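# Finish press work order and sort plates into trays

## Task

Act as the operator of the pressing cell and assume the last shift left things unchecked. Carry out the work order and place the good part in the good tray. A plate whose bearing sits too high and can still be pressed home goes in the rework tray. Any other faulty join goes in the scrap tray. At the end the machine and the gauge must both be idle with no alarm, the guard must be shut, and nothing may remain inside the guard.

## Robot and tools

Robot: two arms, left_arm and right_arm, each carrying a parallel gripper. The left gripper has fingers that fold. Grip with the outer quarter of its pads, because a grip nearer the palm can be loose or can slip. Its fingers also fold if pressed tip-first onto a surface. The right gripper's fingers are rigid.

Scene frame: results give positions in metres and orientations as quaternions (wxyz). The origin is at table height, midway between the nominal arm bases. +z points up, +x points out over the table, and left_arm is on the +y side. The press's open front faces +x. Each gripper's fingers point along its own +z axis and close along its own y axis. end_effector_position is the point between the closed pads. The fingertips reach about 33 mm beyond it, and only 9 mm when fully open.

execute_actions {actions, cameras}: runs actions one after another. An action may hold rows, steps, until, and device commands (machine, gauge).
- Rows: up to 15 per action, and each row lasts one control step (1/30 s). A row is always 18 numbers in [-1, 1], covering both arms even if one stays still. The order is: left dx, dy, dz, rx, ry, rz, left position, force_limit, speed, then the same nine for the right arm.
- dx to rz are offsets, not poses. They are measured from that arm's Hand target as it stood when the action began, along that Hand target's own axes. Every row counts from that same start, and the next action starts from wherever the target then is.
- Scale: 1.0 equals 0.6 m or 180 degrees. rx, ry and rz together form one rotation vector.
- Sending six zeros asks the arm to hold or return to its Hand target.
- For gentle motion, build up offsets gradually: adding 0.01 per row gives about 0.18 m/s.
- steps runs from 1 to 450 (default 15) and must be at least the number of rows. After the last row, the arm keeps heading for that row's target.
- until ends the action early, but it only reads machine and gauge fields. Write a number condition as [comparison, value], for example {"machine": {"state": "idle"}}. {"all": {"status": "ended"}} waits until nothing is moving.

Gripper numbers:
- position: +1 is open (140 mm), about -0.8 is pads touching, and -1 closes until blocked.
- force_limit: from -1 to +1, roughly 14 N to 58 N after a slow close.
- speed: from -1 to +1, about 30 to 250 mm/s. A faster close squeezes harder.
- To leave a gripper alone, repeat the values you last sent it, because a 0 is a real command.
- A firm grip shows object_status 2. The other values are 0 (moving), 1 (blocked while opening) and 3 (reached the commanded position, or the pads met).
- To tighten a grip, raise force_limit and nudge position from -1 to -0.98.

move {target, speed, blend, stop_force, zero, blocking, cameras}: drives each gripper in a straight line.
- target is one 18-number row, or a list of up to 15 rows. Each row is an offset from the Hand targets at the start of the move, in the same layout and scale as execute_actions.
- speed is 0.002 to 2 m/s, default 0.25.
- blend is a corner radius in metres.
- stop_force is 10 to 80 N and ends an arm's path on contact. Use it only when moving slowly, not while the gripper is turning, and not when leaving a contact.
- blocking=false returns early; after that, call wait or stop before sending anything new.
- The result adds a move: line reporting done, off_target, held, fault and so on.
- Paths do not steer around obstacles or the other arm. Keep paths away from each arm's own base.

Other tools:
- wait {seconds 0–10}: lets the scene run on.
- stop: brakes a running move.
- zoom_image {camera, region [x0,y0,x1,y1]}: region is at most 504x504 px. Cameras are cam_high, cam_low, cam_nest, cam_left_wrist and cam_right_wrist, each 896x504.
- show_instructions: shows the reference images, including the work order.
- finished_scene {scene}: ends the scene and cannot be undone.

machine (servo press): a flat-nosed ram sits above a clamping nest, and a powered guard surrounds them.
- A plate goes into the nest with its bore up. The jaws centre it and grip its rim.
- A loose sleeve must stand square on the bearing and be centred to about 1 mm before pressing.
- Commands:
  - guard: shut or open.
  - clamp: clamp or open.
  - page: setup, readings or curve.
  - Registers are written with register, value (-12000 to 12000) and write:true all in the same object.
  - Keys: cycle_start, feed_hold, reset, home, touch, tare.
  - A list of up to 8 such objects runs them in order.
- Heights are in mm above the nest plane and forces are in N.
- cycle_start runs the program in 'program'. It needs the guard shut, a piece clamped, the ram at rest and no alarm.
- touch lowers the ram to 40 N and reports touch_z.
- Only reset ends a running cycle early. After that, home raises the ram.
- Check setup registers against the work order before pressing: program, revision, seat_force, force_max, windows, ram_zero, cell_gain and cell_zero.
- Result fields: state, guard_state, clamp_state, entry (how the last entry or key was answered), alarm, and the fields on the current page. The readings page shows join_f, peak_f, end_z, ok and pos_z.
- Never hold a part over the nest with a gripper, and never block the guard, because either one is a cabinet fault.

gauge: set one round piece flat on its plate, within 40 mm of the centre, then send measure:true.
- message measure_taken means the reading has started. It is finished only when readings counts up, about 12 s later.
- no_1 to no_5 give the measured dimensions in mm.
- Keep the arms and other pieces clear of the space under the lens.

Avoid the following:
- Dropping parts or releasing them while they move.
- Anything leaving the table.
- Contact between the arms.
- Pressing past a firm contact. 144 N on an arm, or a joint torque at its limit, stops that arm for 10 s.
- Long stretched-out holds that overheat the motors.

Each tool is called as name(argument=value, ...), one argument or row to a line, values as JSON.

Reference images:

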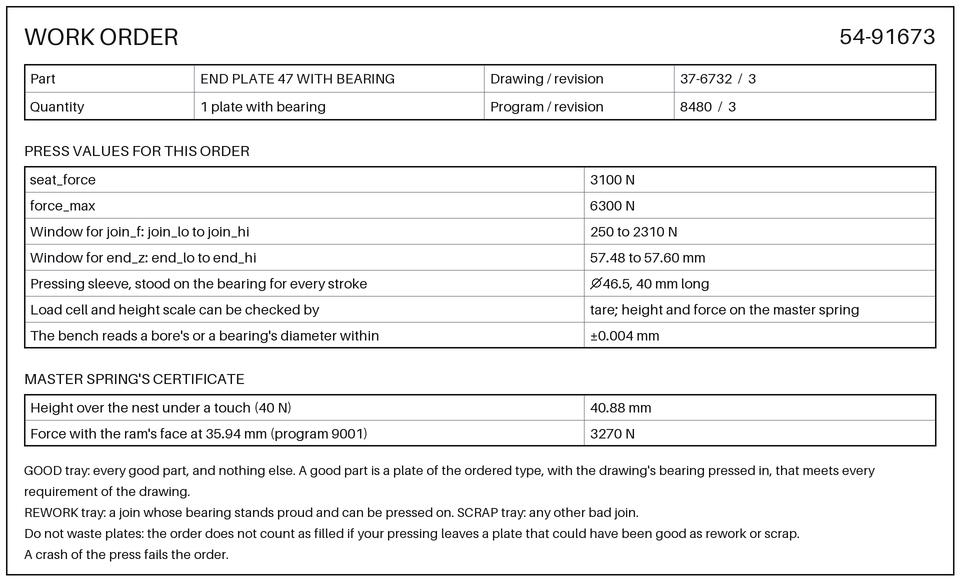

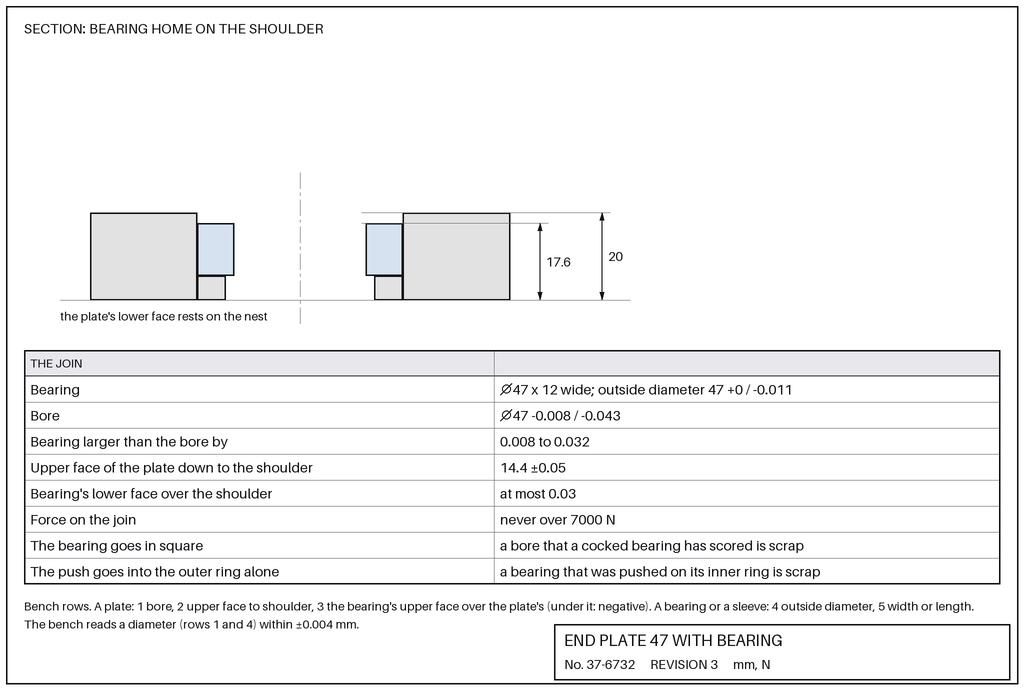

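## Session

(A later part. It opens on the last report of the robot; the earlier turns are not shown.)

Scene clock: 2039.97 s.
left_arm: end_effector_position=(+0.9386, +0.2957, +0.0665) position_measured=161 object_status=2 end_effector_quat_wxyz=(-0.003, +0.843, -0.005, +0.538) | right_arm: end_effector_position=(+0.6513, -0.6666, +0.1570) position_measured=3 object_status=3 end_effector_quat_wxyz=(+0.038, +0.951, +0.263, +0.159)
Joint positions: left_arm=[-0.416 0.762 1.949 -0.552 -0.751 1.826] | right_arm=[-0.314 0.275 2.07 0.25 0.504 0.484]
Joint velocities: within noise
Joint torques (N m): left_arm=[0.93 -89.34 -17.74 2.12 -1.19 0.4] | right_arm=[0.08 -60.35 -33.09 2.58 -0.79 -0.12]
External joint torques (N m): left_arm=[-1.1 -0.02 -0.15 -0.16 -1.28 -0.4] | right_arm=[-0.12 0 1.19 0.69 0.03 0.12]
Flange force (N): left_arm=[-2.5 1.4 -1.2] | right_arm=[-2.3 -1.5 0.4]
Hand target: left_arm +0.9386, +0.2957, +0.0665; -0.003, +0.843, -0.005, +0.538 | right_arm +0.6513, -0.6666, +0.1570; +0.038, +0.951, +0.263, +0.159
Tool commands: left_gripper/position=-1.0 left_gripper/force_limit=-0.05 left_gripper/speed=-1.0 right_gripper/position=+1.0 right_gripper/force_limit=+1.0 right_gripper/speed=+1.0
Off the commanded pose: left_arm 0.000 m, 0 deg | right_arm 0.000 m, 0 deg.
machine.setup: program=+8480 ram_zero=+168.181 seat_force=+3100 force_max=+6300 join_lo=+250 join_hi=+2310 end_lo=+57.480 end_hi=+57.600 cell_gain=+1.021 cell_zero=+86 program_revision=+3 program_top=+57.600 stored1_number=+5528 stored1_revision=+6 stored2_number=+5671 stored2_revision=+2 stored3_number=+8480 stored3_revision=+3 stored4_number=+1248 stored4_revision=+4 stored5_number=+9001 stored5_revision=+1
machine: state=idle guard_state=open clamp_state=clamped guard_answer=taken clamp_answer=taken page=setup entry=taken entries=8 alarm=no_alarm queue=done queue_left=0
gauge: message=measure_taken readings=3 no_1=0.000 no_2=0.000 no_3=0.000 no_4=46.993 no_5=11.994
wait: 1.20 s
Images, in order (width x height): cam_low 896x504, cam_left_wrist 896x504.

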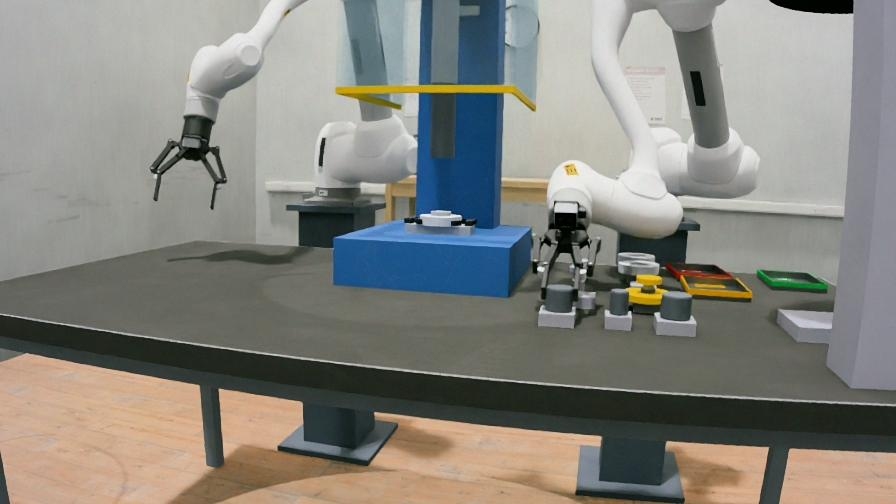

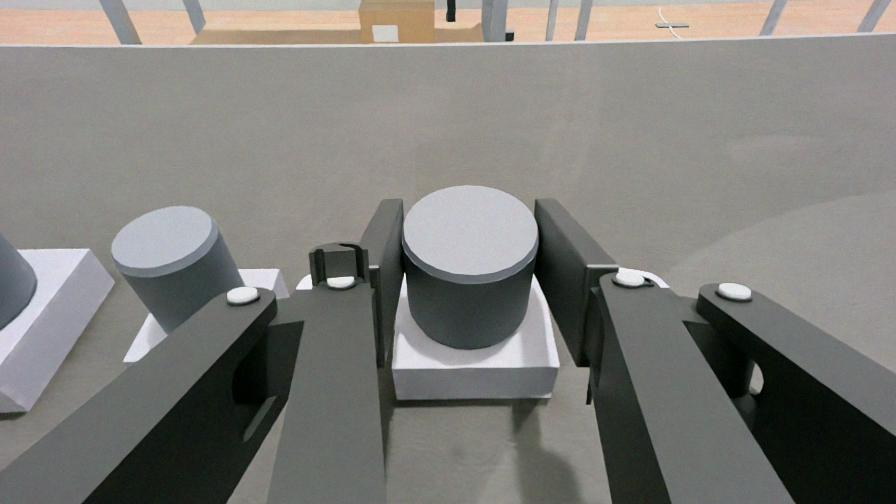

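move(
  target=[
    [0.1865,0,-0.087,0,0,0,-1,-0.05,-1,0,0,0,0,0,0,1,1,1],
    [0.1684,-0.2072,-0.4804,0,0,0,-1,-0.05,-1,0,0,0,0,0,0,1,1,1],
    [0.1131,-0.1738,-0.6386,-0.453,0,0.211,-1,-0.05,-1,0,0,0,0,0,0,1,1,1],
  ],
  speed=[0.12,0.25,0.25],
  blend=[0.03,0.03,0],
  cameras=["cam_low","cam_left_wrist"],
)

Scene clock: 2060.67 s.
left_arm: end_effector_position=(+0.6203, +0.3990, +0.2908) position_measured=161 object_status=2 end_effector_quat_wxyz=(+0.377, +0.597, -0.599, +0.376) | right_arm: end_effector_position=(+0.6513, -0.6666, +0.1570) position_measured=3 object_status=3 end_effector_quat_wxyz=(+0.038, +0.951, +0.263, +0.159)
Joint positions: left_arm=[0.215 0.4 1.975 2.042 -1.401 0.816] | right_arm=[-0.314 0.275 2.07 0.25 0.504 0.484]
Joint velocities: within noise
Joint torques (N m): left_arm=[-0.06 -78.98 -33.87 -4.22 -2.77 0.27] | right_arm=[0.27 -60.17 -33.23 2.52 -0.84 -0.12]
External joint torques (N m): left_arm=[-0.09 7.26 2.71 1.19 0.93 -0.27] | right_arm=[-0.31 -0.16 1.34 0.75 0.07 0.13]
Flange force (N): left_arm=[-10.0 -3.3 3.6] | right_arm=[-2.8 -1.5 0.1]
Hand target: left_arm +0.6203, +0.3990, +0.2907; +0.377, +0.597, -0.599, +0.376 | right_arm +0.6513, -0.6666, +0.1570; +0.038, +0.951, +0.263, +0.159
Off the commanded pose: left_arm 0.000 m, 0 deg | right_arm 0.000 m, 0 deg.
machine.setup: program=+8480 ram_zero=+168.181 seat_force=+3100 force_max=+6300 join_lo=+250 join_hi=+2310 end_lo=+57.480 end_hi=+57.600 cell_gain=+1.021 cell_zero=+86 program_revision=+3 program_top=+57.600 stored1_number=+5528 stored1_revision=+6 stored2_number=+5671 stored2_revision=+2 stored3_number=+8480 stored3_revision=+3 stored4_number=+1248 stored4_revision=+4 stored5_number=+9001 stored5_revision=+1
machine: state=idle guard_state=open clamp_state=clamped guard_answer=taken clamp_answer=taken page=setup entry=taken entries=8 alarm=no_alarm queue=done queue_left=0
gauge: message=measure_taken readings=3 no_1=0.000 no_2=0.000 no_3=0.000 no_4=46.993 no_5=11.994
move: done
Images, in order (width x height): cam_low 896x504, cam_left_wrist 896x504.

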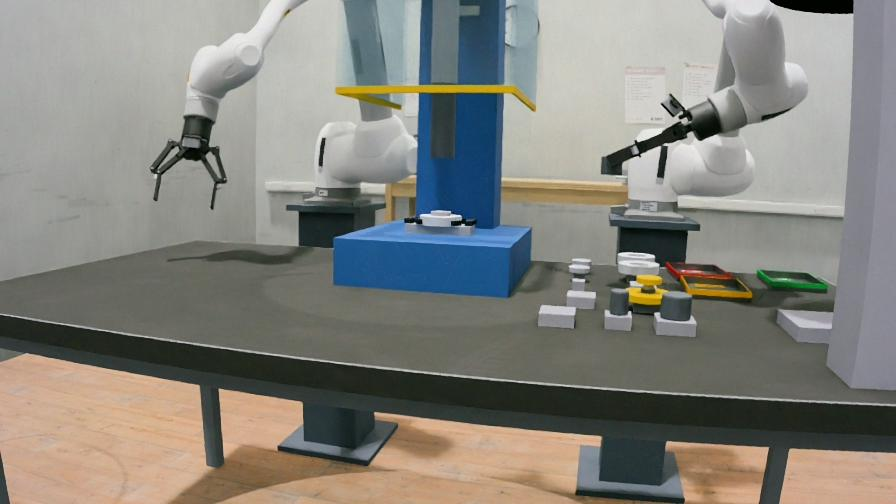

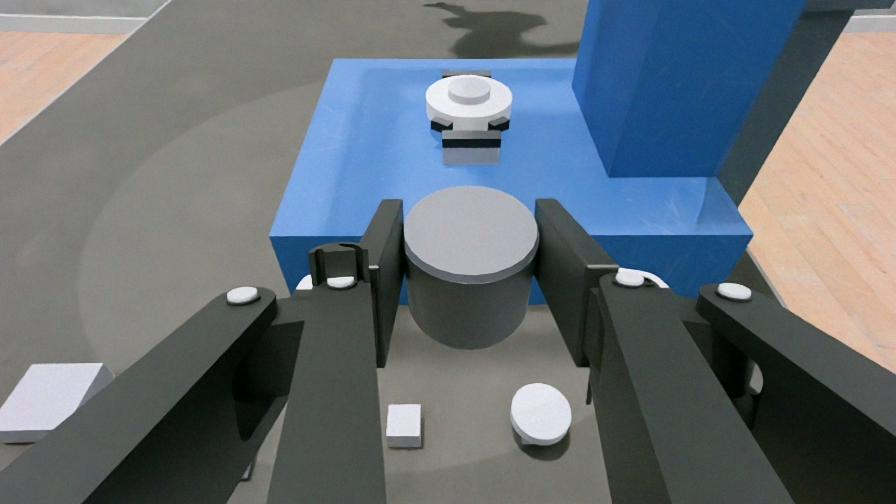

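move(
  target=[
    [0.1124,0.0305,0.4605,0,0,0,-1,-0.05,-1,0,0,0,0,0,0,1,1,1],
    [0.1629,0.0305,0.6199,0,0,0,-1,-0.05,-1,0,0,0,0,0,0,1,1,1],
  ],
  speed=[0.2,0.1],
  cameras=["cam_low","cam_left_wrist","cam_nest"],
)

zoom_image(
  camera="cam_low",
  region=[415, 185, 475, 225],
)

zoom_image(
  camera="cam_left_wrist",
  region=[360, 170, 580, 380],
)

zoom_image(
  camera="cam_nest",
  region=[330, 210, 510, 370],
)

Scene clock: 2088.70 s.
left_arm: end_effector_position=(+0.6006, +0.0215, +0.2183) position_measured=161 object_status=2 end_effector_quat_wxyz=(+0.377, +0.597, -0.599, +0.376) | right_arm: end_effector_position=(+0.6513, -0.6666, +0.1570) position_measured=3 object_status=3 end_effector_quat_wxyz=(+0.038, +0.951, +0.263, +0.159)
Joint positions: left_arm=[-0.401 0.487 2.026 1.546 -0.99 0.861] | right_arm=[-0.314 0.275 2.07 0.25 0.504 0.484]
Joint velocities: within noise
Joint torques (N m): left_arm=[-0.3 -85.32 -32.59 -2.16 -2.82 0.28] | right_arm=[0.01 -60.3 -33.02 2.51 -0.83 -0.05]
External joint torques (N m): left_arm=[0.2 7.81 3.56 0.86 0.9 -0.28] | right_arm=[-0.18 0.02 1.14 0.76 0.07 0.06]
Flange force (N): left_arm=[-9.7 -2.1 4.8] | right_arm=[-2.5 -1.2 0.4]
Hand target: left_arm +0.6006, +0.0214, +0.2183; +0.377, +0.597, -0.599, +0.376 | right_arm +0.6513, -0.6666, +0.1570; +0.038, +0.951, +0.263, +0.159
Off the commanded pose: left_arm 0.000 m, 0 deg | right_arm 0.000 m, 0 deg.
machine.setup: program=+8480 ram_zero=+168.181 seat_force=+3100 force_max=+6300 join_lo=+250 join_hi=+2310 end_lo=+57.480 end_hi=+57.600 cell_gain=+1.021 cell_zero=+86 program_revision=+3 program_top=+57.600 stored1_number=+5528 stored1_revision=+6 stored2_number=+5671 stored2_revision=+2 stored3_number=+8480 stored3_revision=+3 stored4_number=+1248 stored4_revision=+4 stored5_number=+9001 stored5_revision=+1
machine: state=idle guard_state=open clamp_state=clamped guard_answer=taken clamp_answer=taken page=setup entry=taken entries=8 alarm=no_alarm queue=done queue_left=0
gauge: message=measure_taken readings=3 no_1=0.000 no_2=0.000 no_3=0.000 no_4=46.993 no_5=11.994
move: done
Images, in order (width x height): cam_low 896x504, cam_nest 896x504, cam_left_wrist 896x504.

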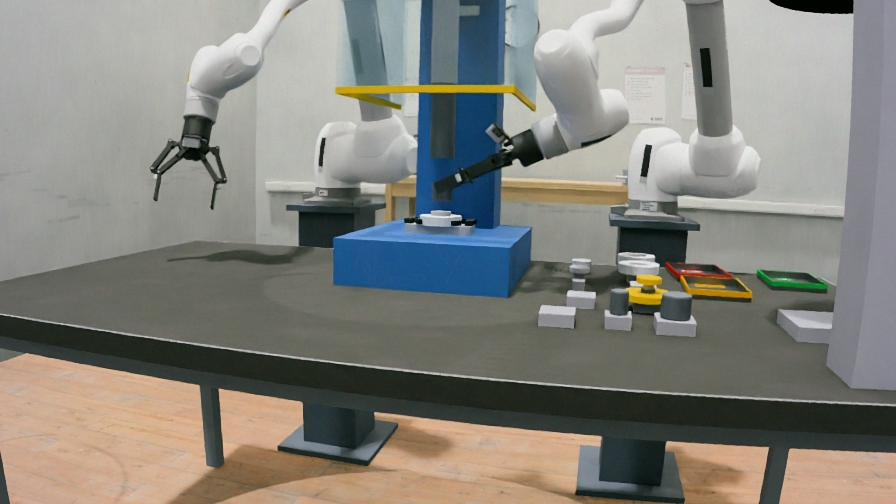

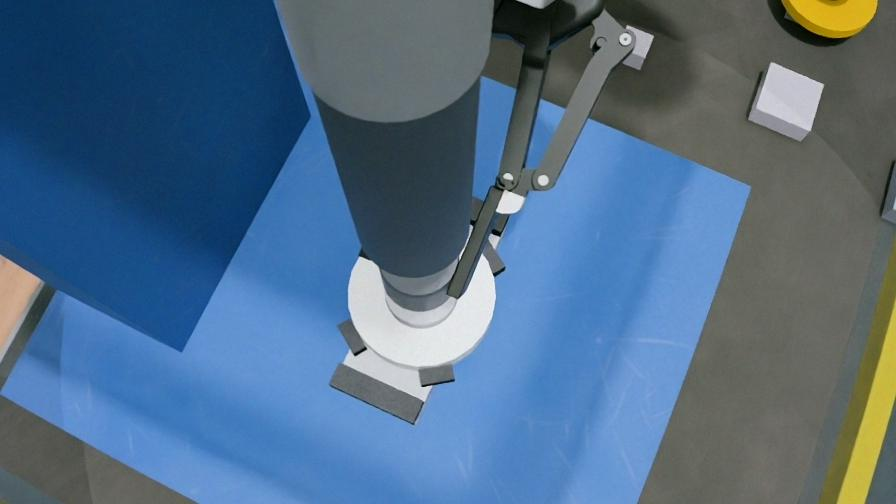

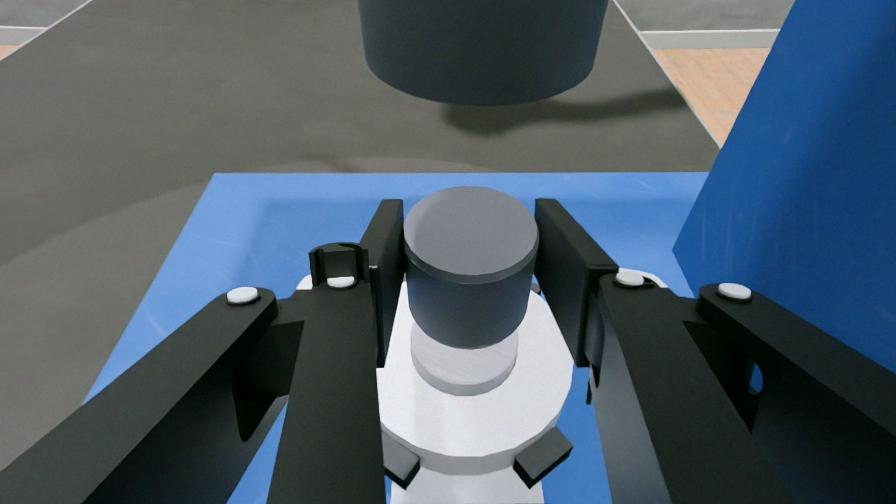

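Scaled by 8.400 from the camera's 896x504 image, which has a finer 1280x720 frame.

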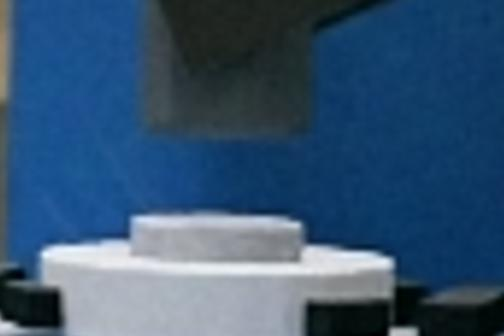

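Scaled by 2.291 from the camera's 896x504 image, which has a finer 1280x720 frame.

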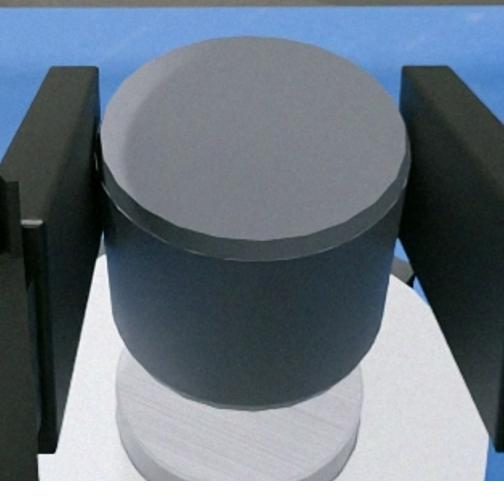

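Scaled by 2.800 from the camera's 896x504 image, which has a finer 1280x720 frame.

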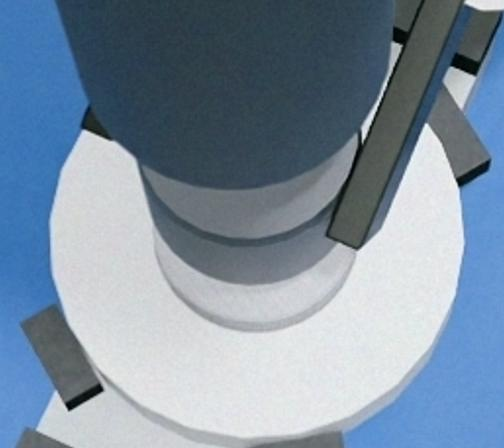

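move(
  target=[
    [-0.01767,-0.00283,0.01338,0,0,0,-1,-0.05,-1,0,0,0,0,0,0,1,1,1],
  ],
  speed=0.03,
  cameras=["cam_low","cam_left_wrist","cam_nest"],
)

zoom_image(
  camera="cam_low",
  region=[415, 185, 475, 225],
)

zoom_image(
  camera="cam_left_wrist",
  region=[360, 170, 580, 380],
)

zoom_image(
  camera="cam_nest",
  region=[330, 210, 510, 370],
)

Scene clock: 2108.57 s.
left_arm: end_effector_position=(+0.6023, +0.0187, +0.2053) position_measured=161 object_status=2 end_effector_quat_wxyz=(+0.377, +0.597, -0.599, +0.376) | right_arm: end_effector_position=(+0.6513, -0.6666, +0.1570) position_measured=3 object_status=3 end_effector_quat_wxyz=(+0.038, +0.951, +0.263, +0.159)
Joint positions: left_arm=[-0.404 0.509 2.024 1.53 -0.989 0.885] | right_arm=[-0.314 0.275 2.07 0.25 0.504 0.484]
Joint velocities: within noise
Joint torques (N m): left_arm=[-0.36 -87.54 -31.78 -1.86 -2.97 0.24] | right_arm=[-0.09 -59.91 -33.32 2.44 -0.87 -0.1]
External joint torques (N m): left_arm=[0.25 7.94 3.2 0.64 0.99 -0.24] | right_arm=[0.17 -0.49 1.33 0.84 0.1 0.1]
Flange force (N): left_arm=[-9.9 -2.5 5.3] | right_arm=[-2.5 -2.2 -0.4]
Hand target: left_arm +0.6023, +0.0188, +0.2052; +0.377, +0.597, -0.599, +0.376 | right_arm +0.6513, -0.6666, +0.1570; +0.038, +0.951, +0.263, +0.159
Off the commanded pose: left_arm 0.000 m, 0 deg | right_arm 0.000 m, 0 deg.
machine.setup: program=+8480 ram_zero=+168.181 seat_force=+3100 force_max=+6300 join_lo=+250 join_hi=+2310 end_lo=+57.480 end_hi=+57.600 cell_gain=+1.021 cell_zero=+86 program_revision=+3 program_top=+57.600 stored1_number=+5528 stored1_revision=+6 stored2_number=+5671 stored2_revision=+2 stored3_number=+8480 stored3_revision=+3 stored4_number=+1248 stored4_revision=+4 stored5_number=+9001 stored5_revision=+1
machine: state=idle guard_state=open clamp_state=clamped guard_answer=taken clamp_answer=taken page=setup entry=taken entries=8 alarm=no_alarm queue=done queue_left=0
gauge: message=measure_taken readings=3 no_1=0.000 no_2=0.000 no_3=0.000 no_4=46.993 no_5=11.994
move: done
Images, in order (width x height): cam_low 896x504, cam_nest 896x504, cam_left_wrist 896x504.

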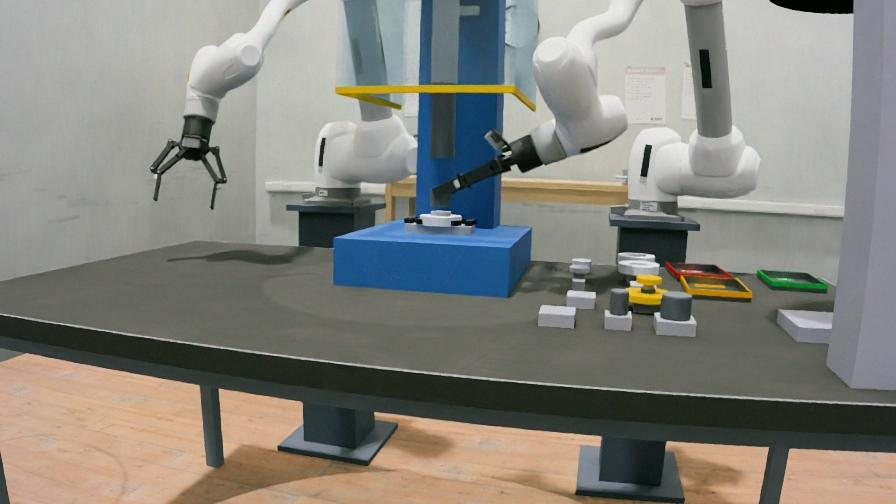

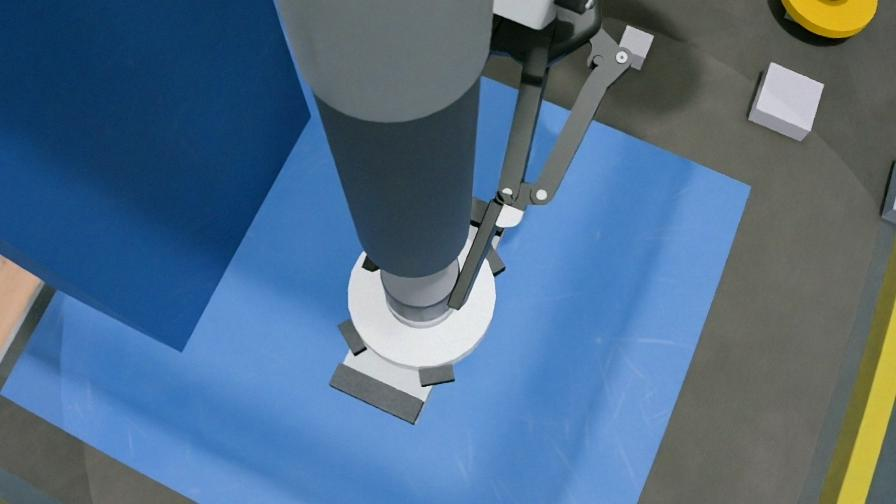

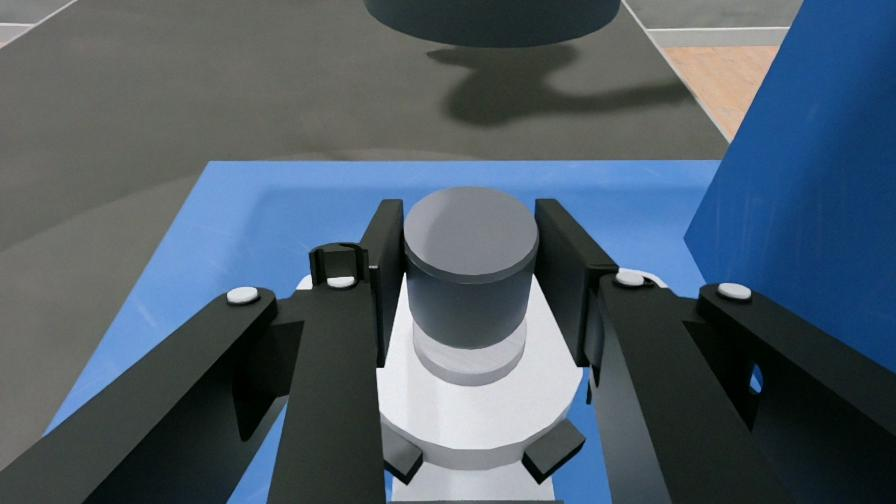

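Scaled by 8.400 from the camera's 896x504 image, which has a finer 1280x720 frame.

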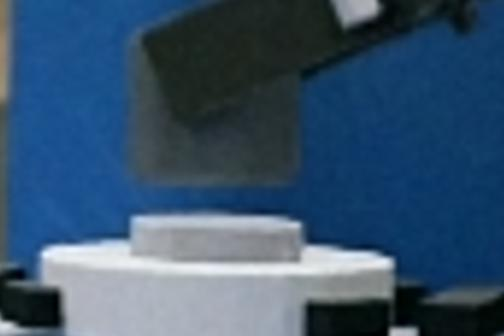

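Scaled by 2.291 from the camera's 896x504 image, which has a finer 1280x720 frame.

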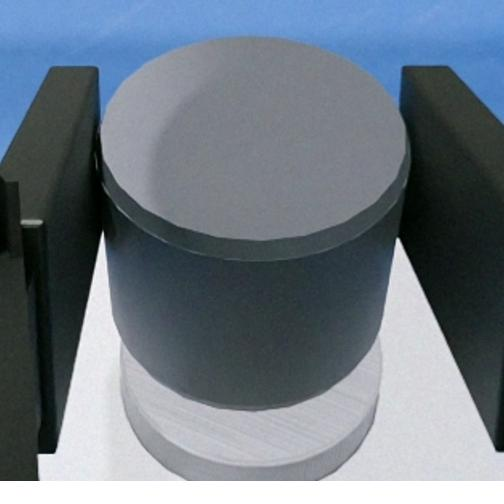

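Scaled by 2.800 from the camera's 896x504 image, which has a finer 1280x720 frame.

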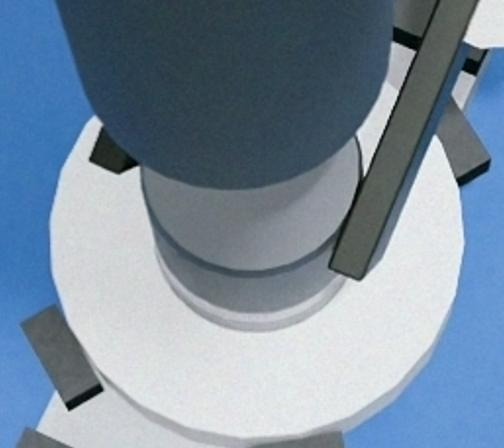

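move(
  target=[
    [-0.0151,0,0.00704,0,0,0,-1,-0.05,-1,0,0,0,0,0,0,1,1,1],
  ],
  speed=0.01,
  stop_force=10,
  cameras=["cam_low","cam_left_wrist"],
)

zoom_image(
  camera="cam_low",
  region=[415, 185, 475, 225],
)

zoom_image(
  camera="cam_left_wrist",
  region=[360, 170, 580, 380],
)

Scene clock: 2120.30 s.
left_arm: end_effector_position=(+0.6023, +0.0189, +0.1952) position_measured=161 object_status=2 end_effector_quat_wxyz=(+0.377, +0.597, -0.599, +0.376) | right_arm: end_effector_position=(+0.6513, -0.6666, +0.1570) position_measured=3 object_status=3 end_effector_quat_wxyz=(+0.038, +0.951, +0.263, +0.159)
Joint positions: left_arm=[-0.403 0.524 2.027 1.519 -0.99 0.906] | right_arm=[-0.314 0.275 2.07 0.25 0.504 0.484]
Joint velocities: within noise
Joint torques (N m): left_arm=[-0.28 -87.78 -31.04 -1.85 -2.96 0.25] | right_arm=[0 -60.06 -33.03 2.51 -0.81 -0.12]
External joint torques (N m): left_arm=[0.15 8.01 2.87 0.66 0.98 -0.25] | right_arm=[-0.09 -0.29 1.08 0.77 0.04 0.13]
Flange force (N): left_arm=[-9.8 -3.0 5.5] | right_arm=[-2.3 -1.5 0.0]
Hand target: left_arm +0.6023, +0.0189, +0.1952; +0.377, +0.597, -0.599, +0.376 | right_arm +0.6513, -0.6666, +0.1570; +0.038, +0.951, +0.263, +0.159
Off the commanded pose: left_arm 0.000 m, 0 deg | right_arm 0.000 m, 0 deg.
machine.setup: program=+8480 ram_zero=+168.181 seat_force=+3100 force_max=+6300 join_lo=+250 join_hi=+2310 end_lo=+57.480 end_hi=+57.600 cell_gain=+1.021 cell_zero=+86 program_revision=+3 program_top=+57.600 stored1_number=+5528 stored1_revision=+6 stored2_number=+5671 stored2_revision=+2 stored3_number=+8480 stored3_revision=+3 stored4_number=+1248 stored4_revision=+4 stored5_number=+9001 stored5_revision=+1
machine: state=idle guard_state=open clamp_state=clamped guard_answer=taken clamp_answer=taken page=setup entry=taken entries=8 alarm=no_alarm queue=done queue_left=0
gauge: message=measure_taken readings=3 no_1=0.000 no_2=0.000 no_3=0.000 no_4=46.993 no_5=11.994
move: done
Images, in order (width x height): cam_low 896x504, cam_left_wrist 896x504.

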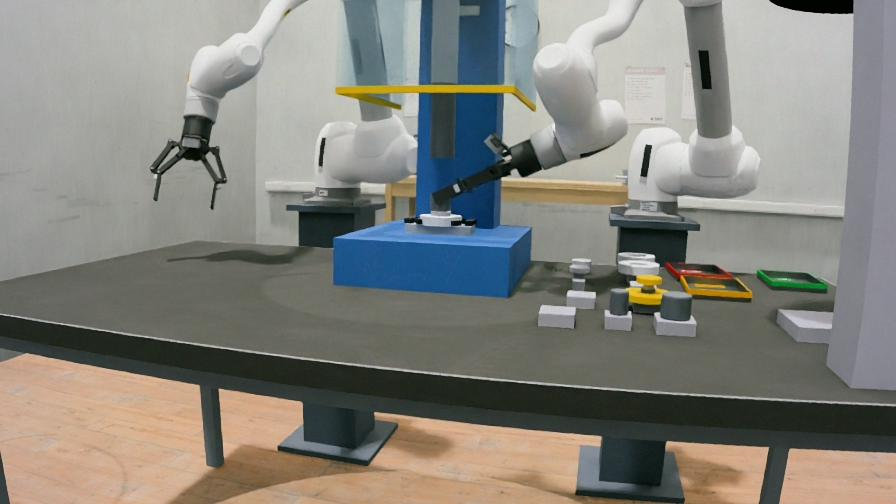

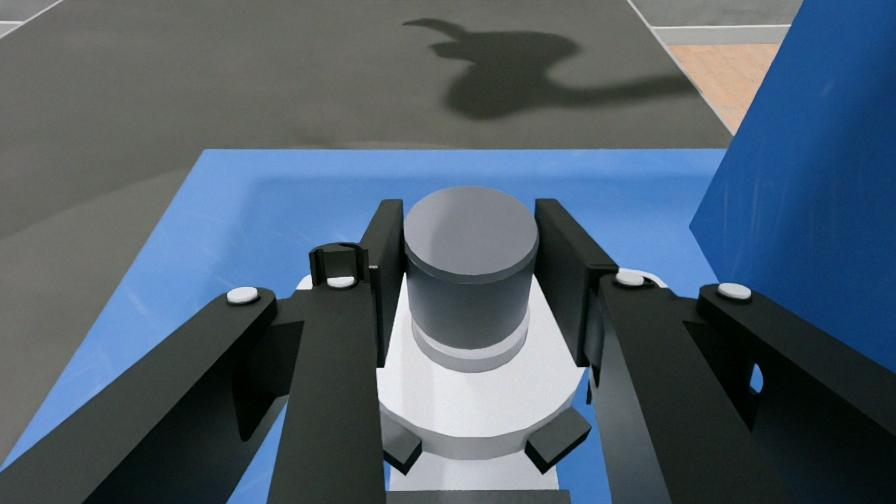

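Scaled by 8.400 from the camera's 896x504 image, which has a finer 1280x720 frame.

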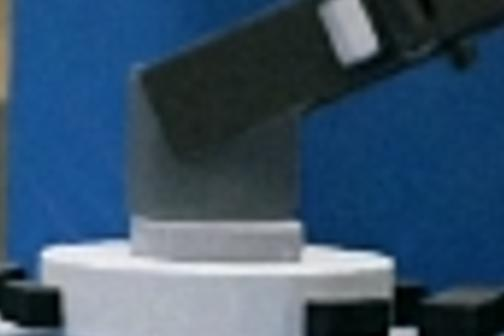

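Scaled by 2.291 from the camera's 896x504 image, which has a finer 1280x720 frame.

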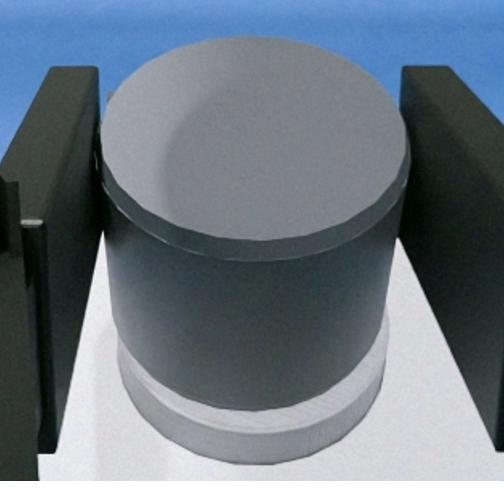

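move(
  target=[
    [-0.0106,0,0.00493,0,0,0,-1,-0.05,-1,0,0,0,0,0,0,1,1,1],
  ],
  speed=0.006,
  stop_force=10,
  cameras=["cam_low","cam_left_wrist"],
)

zoom_image(
  camera="cam_low",
  region=[415, 185, 475, 225],
)

zoom_image(
  camera="cam_left_wrist",
  region=[360, 170, 580, 380],
)

Scene clock: 2131.77 s.
left_arm: end_effector_position=(+0.6024, +0.0189, +0.1939) position_measured=161 object_status=2 end_effector_quat_wxyz=(+0.377, +0.597, -0.599, +0.376) | right_arm: end_effector_position=(+0.6513, -0.6666, +0.1570) position_measured=3 object_status=3 end_effector_quat_wxyz=(+0.038, +0.951, +0.263, +0.159)
Joint positions: left_arm=[-0.403 0.526 2.027 1.518 -0.99 0.909] | right_arm=[-0.314 0.275 2.07 0.25 0.504 0.484]
Joint velocities: within noise
Joint torques (N m): left_arm=[0.23 -78.73 -29.04 -1.16 0.91 0.23] | right_arm=[0.34 -59.91 -33.18 2.48 -0.84 -0.16]
External joint torques (N m): left_arm=[-0.39 -1.04 1.17 -0.01 -2.91 -0.24] | right_arm=[-0.55 -0.41 1.21 0.8 0.06 0.17]
Flange force (N): left_arm=[0.1 2.3 -3.2] | right_arm=[-3.1 -1.3 -0.4]
Hand target: left_arm +0.6024, +0.0189, +0.1939; +0.377, +0.597, -0.599, +0.376 (not the last commanded pose) | right_arm +0.6513, -0.6666, +0.1570; +0.038, +0.951, +0.263, +0.159
Off the commanded pose: left_arm 0.006 m, 0 deg | right_arm 0.000 m, 0 deg.
machine.setup: program=+8480 ram_zero=+168.181 seat_force=+3100 force_max=+6300 join_lo=+250 join_hi=+2310 end_lo=+57.480 end_hi=+57.600 cell_gain=+1.021 cell_zero=+86 program_revision=+3 program_top=+57.600 stored1_number=+5528 stored1_revision=+6 stored2_number=+5671 stored2_revision=+2 stored3_number=+8480 stored3_revision=+3 stored4_number=+1248 stored4_revision=+4 stored5_number=+9001 stored5_revision=+1
machine: state=idle guard_state=open clamp_state=clamped guard_answer=taken clamp_answer=taken page=setup entry=taken entries=8 alarm=no_alarm queue=done queue_left=0
gauge: message=measure_taken readings=3 no_1=0.000 no_2=0.000 no_3=0.000 no_4=46.993 no_5=11.994
move: contact (left_arm)
Images, in order (width x height): cam_low 896x504, cam_left_wrist 896x504.

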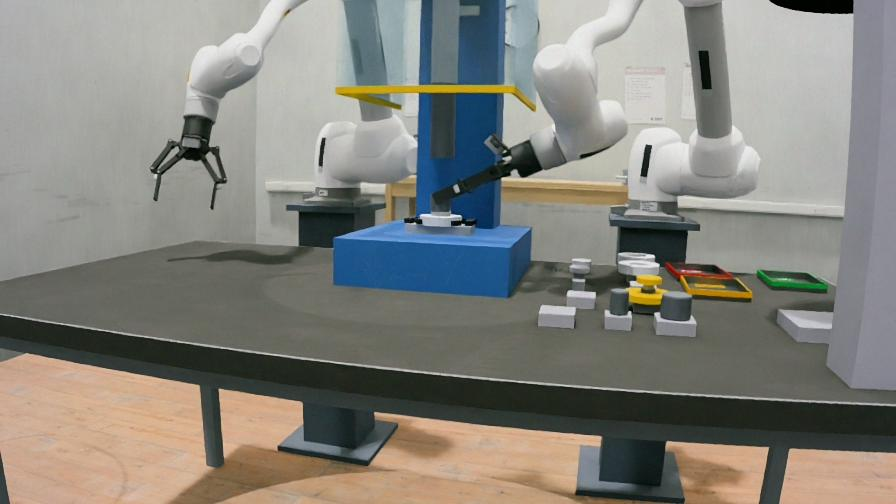

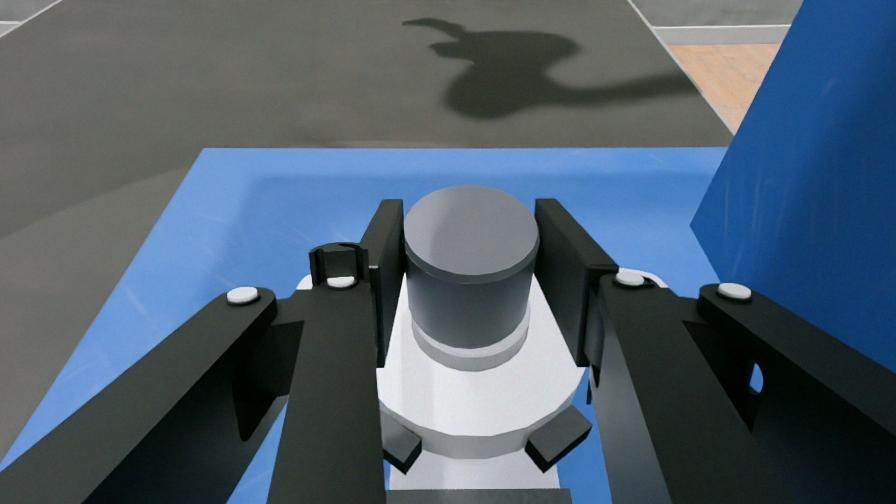

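Scaled by 8.400 from the camera's 896x504 image, which has a finer 1280x720 frame.

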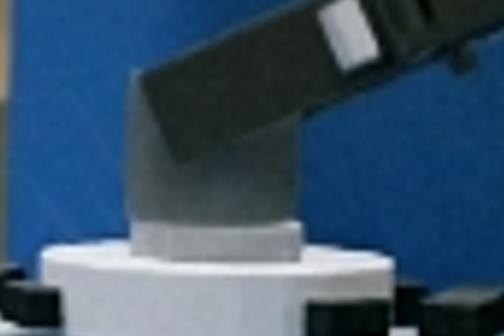

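Scaled by 2.291 from the camera's 896x504 image, which has a finer 1280x720 frame.

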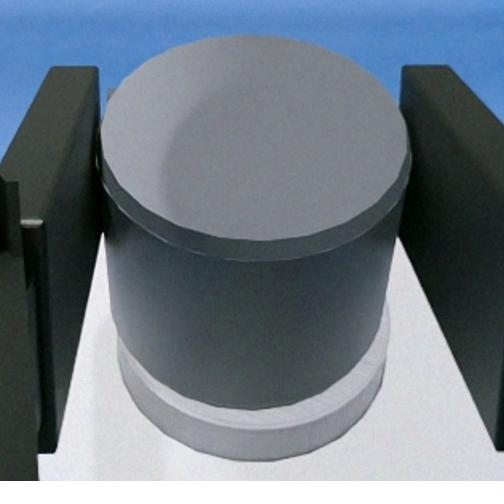

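execute_actions(
  actions=[
    {"rows":[[0,0,0,0,0,0,-0.1,-0.05,-1,0,0,0,0,0,0,1,1,1]],"steps":40},
  ],
  cameras=["cam_low","cam_left_wrist","cam_nest"],
)

zoom_image(
  camera="cam_low",
  region=[415, 185, 475, 225],
)

zoom_image(
  camera="cam_left_wrist",
  region=[360, 170, 580, 380],
)

Scene clock: 2148.83 s.
left_arm: end_effector_position=(+0.6024, +0.0189, +0.1939) position_measured=141 object_status=3 end_effector_quat_wxyz=(+0.377, +0.597, -0.599, +0.376) | right_arm: end_effector_position=(+0.6513, -0.6666, +0.1570) position_measured=3 object_status=3 end_effector_quat_wxyz=(+0.038, +0.951, +0.263, +0.159)
Joint positions: left_arm=[-0.403 0.526 2.027 1.518 -0.99 0.909] | right_arm=[-0.314 0.275 2.07 0.25 0.504 0.484]
Joint velocities: within noise
Joint torques (N m): left_arm=[-0.31 -84.41 -28.71 -0.95 -1.71 0.28] | right_arm=[-0.23 -59.78 -32.77 2.45 -0.71 -0.13]
External joint torques (N m): left_arm=[0.08 4.45 0.72 -0.21 -0.29 -0.28] | right_arm=[-0.04 -0.5 0.85 0.83 -0.06 0.14]
Flange force (N): left_arm=[-5.5 -3.1 3.6] | right_arm=[-2.1 -1.5 -0.2]
Hand target: left_arm +0.6024, +0.0189, +0.1939; +0.377, +0.597, -0.599, +0.376 | right_arm +0.6513, -0.6666, +0.1570; +0.038, +0.951, +0.263, +0.159
Off the commanded pose: left_arm 0.000 m, 0 deg | right_arm 0.000 m, 0 deg.
machine.setup: program=+8480 ram_zero=+168.181 seat_force=+3100 force_max=+6300 join_lo=+250 join_hi=+2310 end_lo=+57.480 end_hi=+57.600 cell_gain=+1.021 cell_zero=+86 program_revision=+3 program_top=+57.600 stored1_number=+5528 stored1_revision=+6 stored2_number=+5671 stored2_revision=+2 stored3_number=+8480 stored3_revision=+3 stored4_number=+1248 stored4_revision=+4 stored5_number=+9001 stored5_revision=+1
machine: state=idle guard_state=open clamp_state=clamped guard_answer=taken clamp_answer=taken page=setup entry=taken entries=8 alarm=no_alarm queue=done queue_left=0
gauge: message=measure_taken readings=3 no_1=0.000 no_2=0.000 no_3=0.000 no_4=46.993 no_5=11.994
Images, in order (width x height): cam_low 896x504, cam_nest 896x504, cam_left_wrist 896x504.

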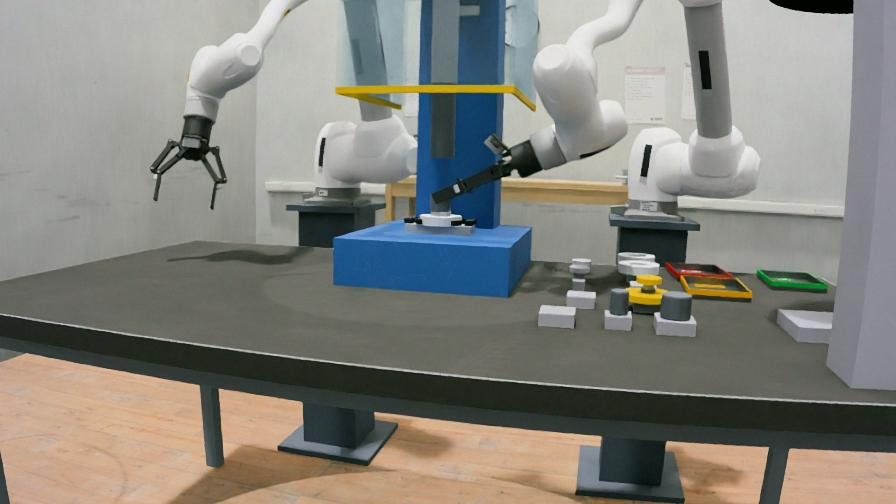

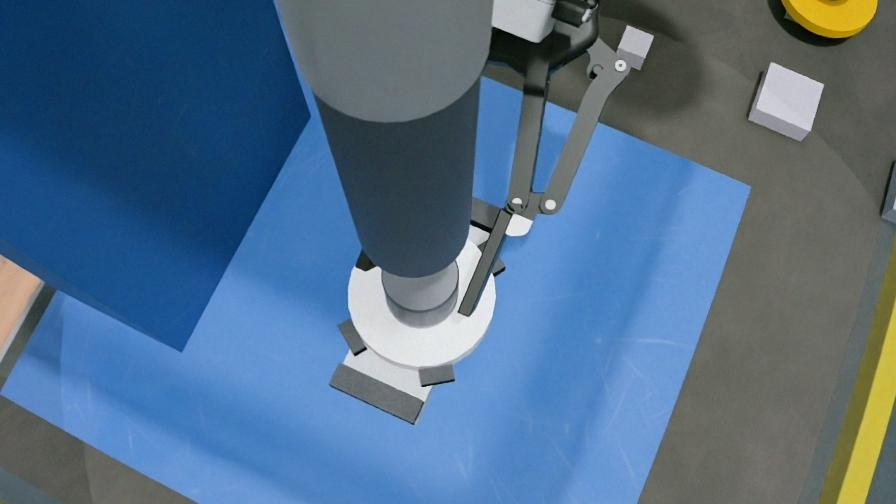

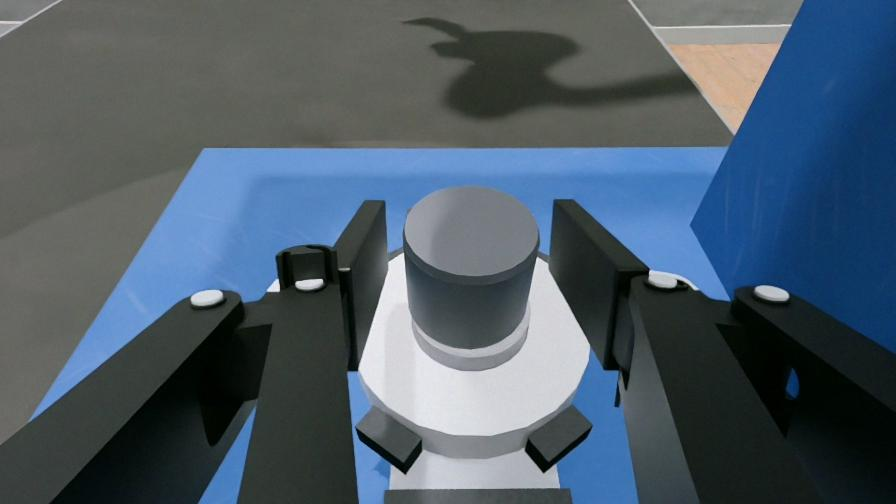

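Scaled by 8.400 from the camera's 896x504 image, which has a finer 1280x720 frame.

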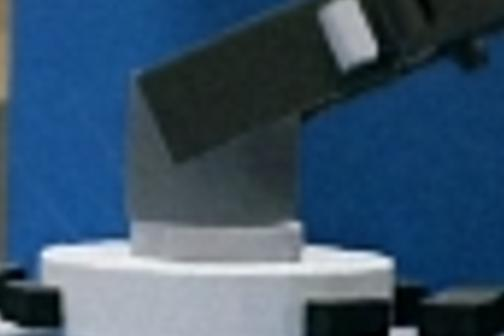

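Scaled by 2.291 from the camera's 896x504 image, which has a finer 1280x720 frame.

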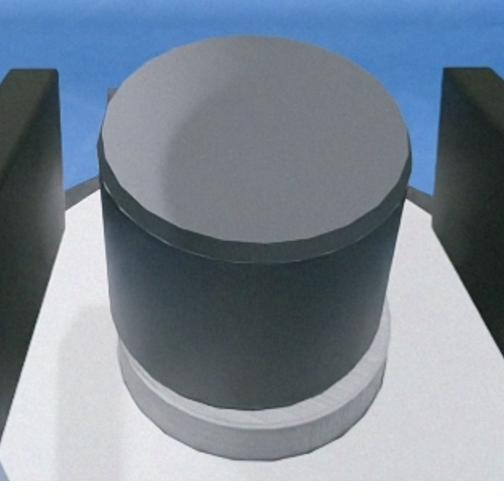

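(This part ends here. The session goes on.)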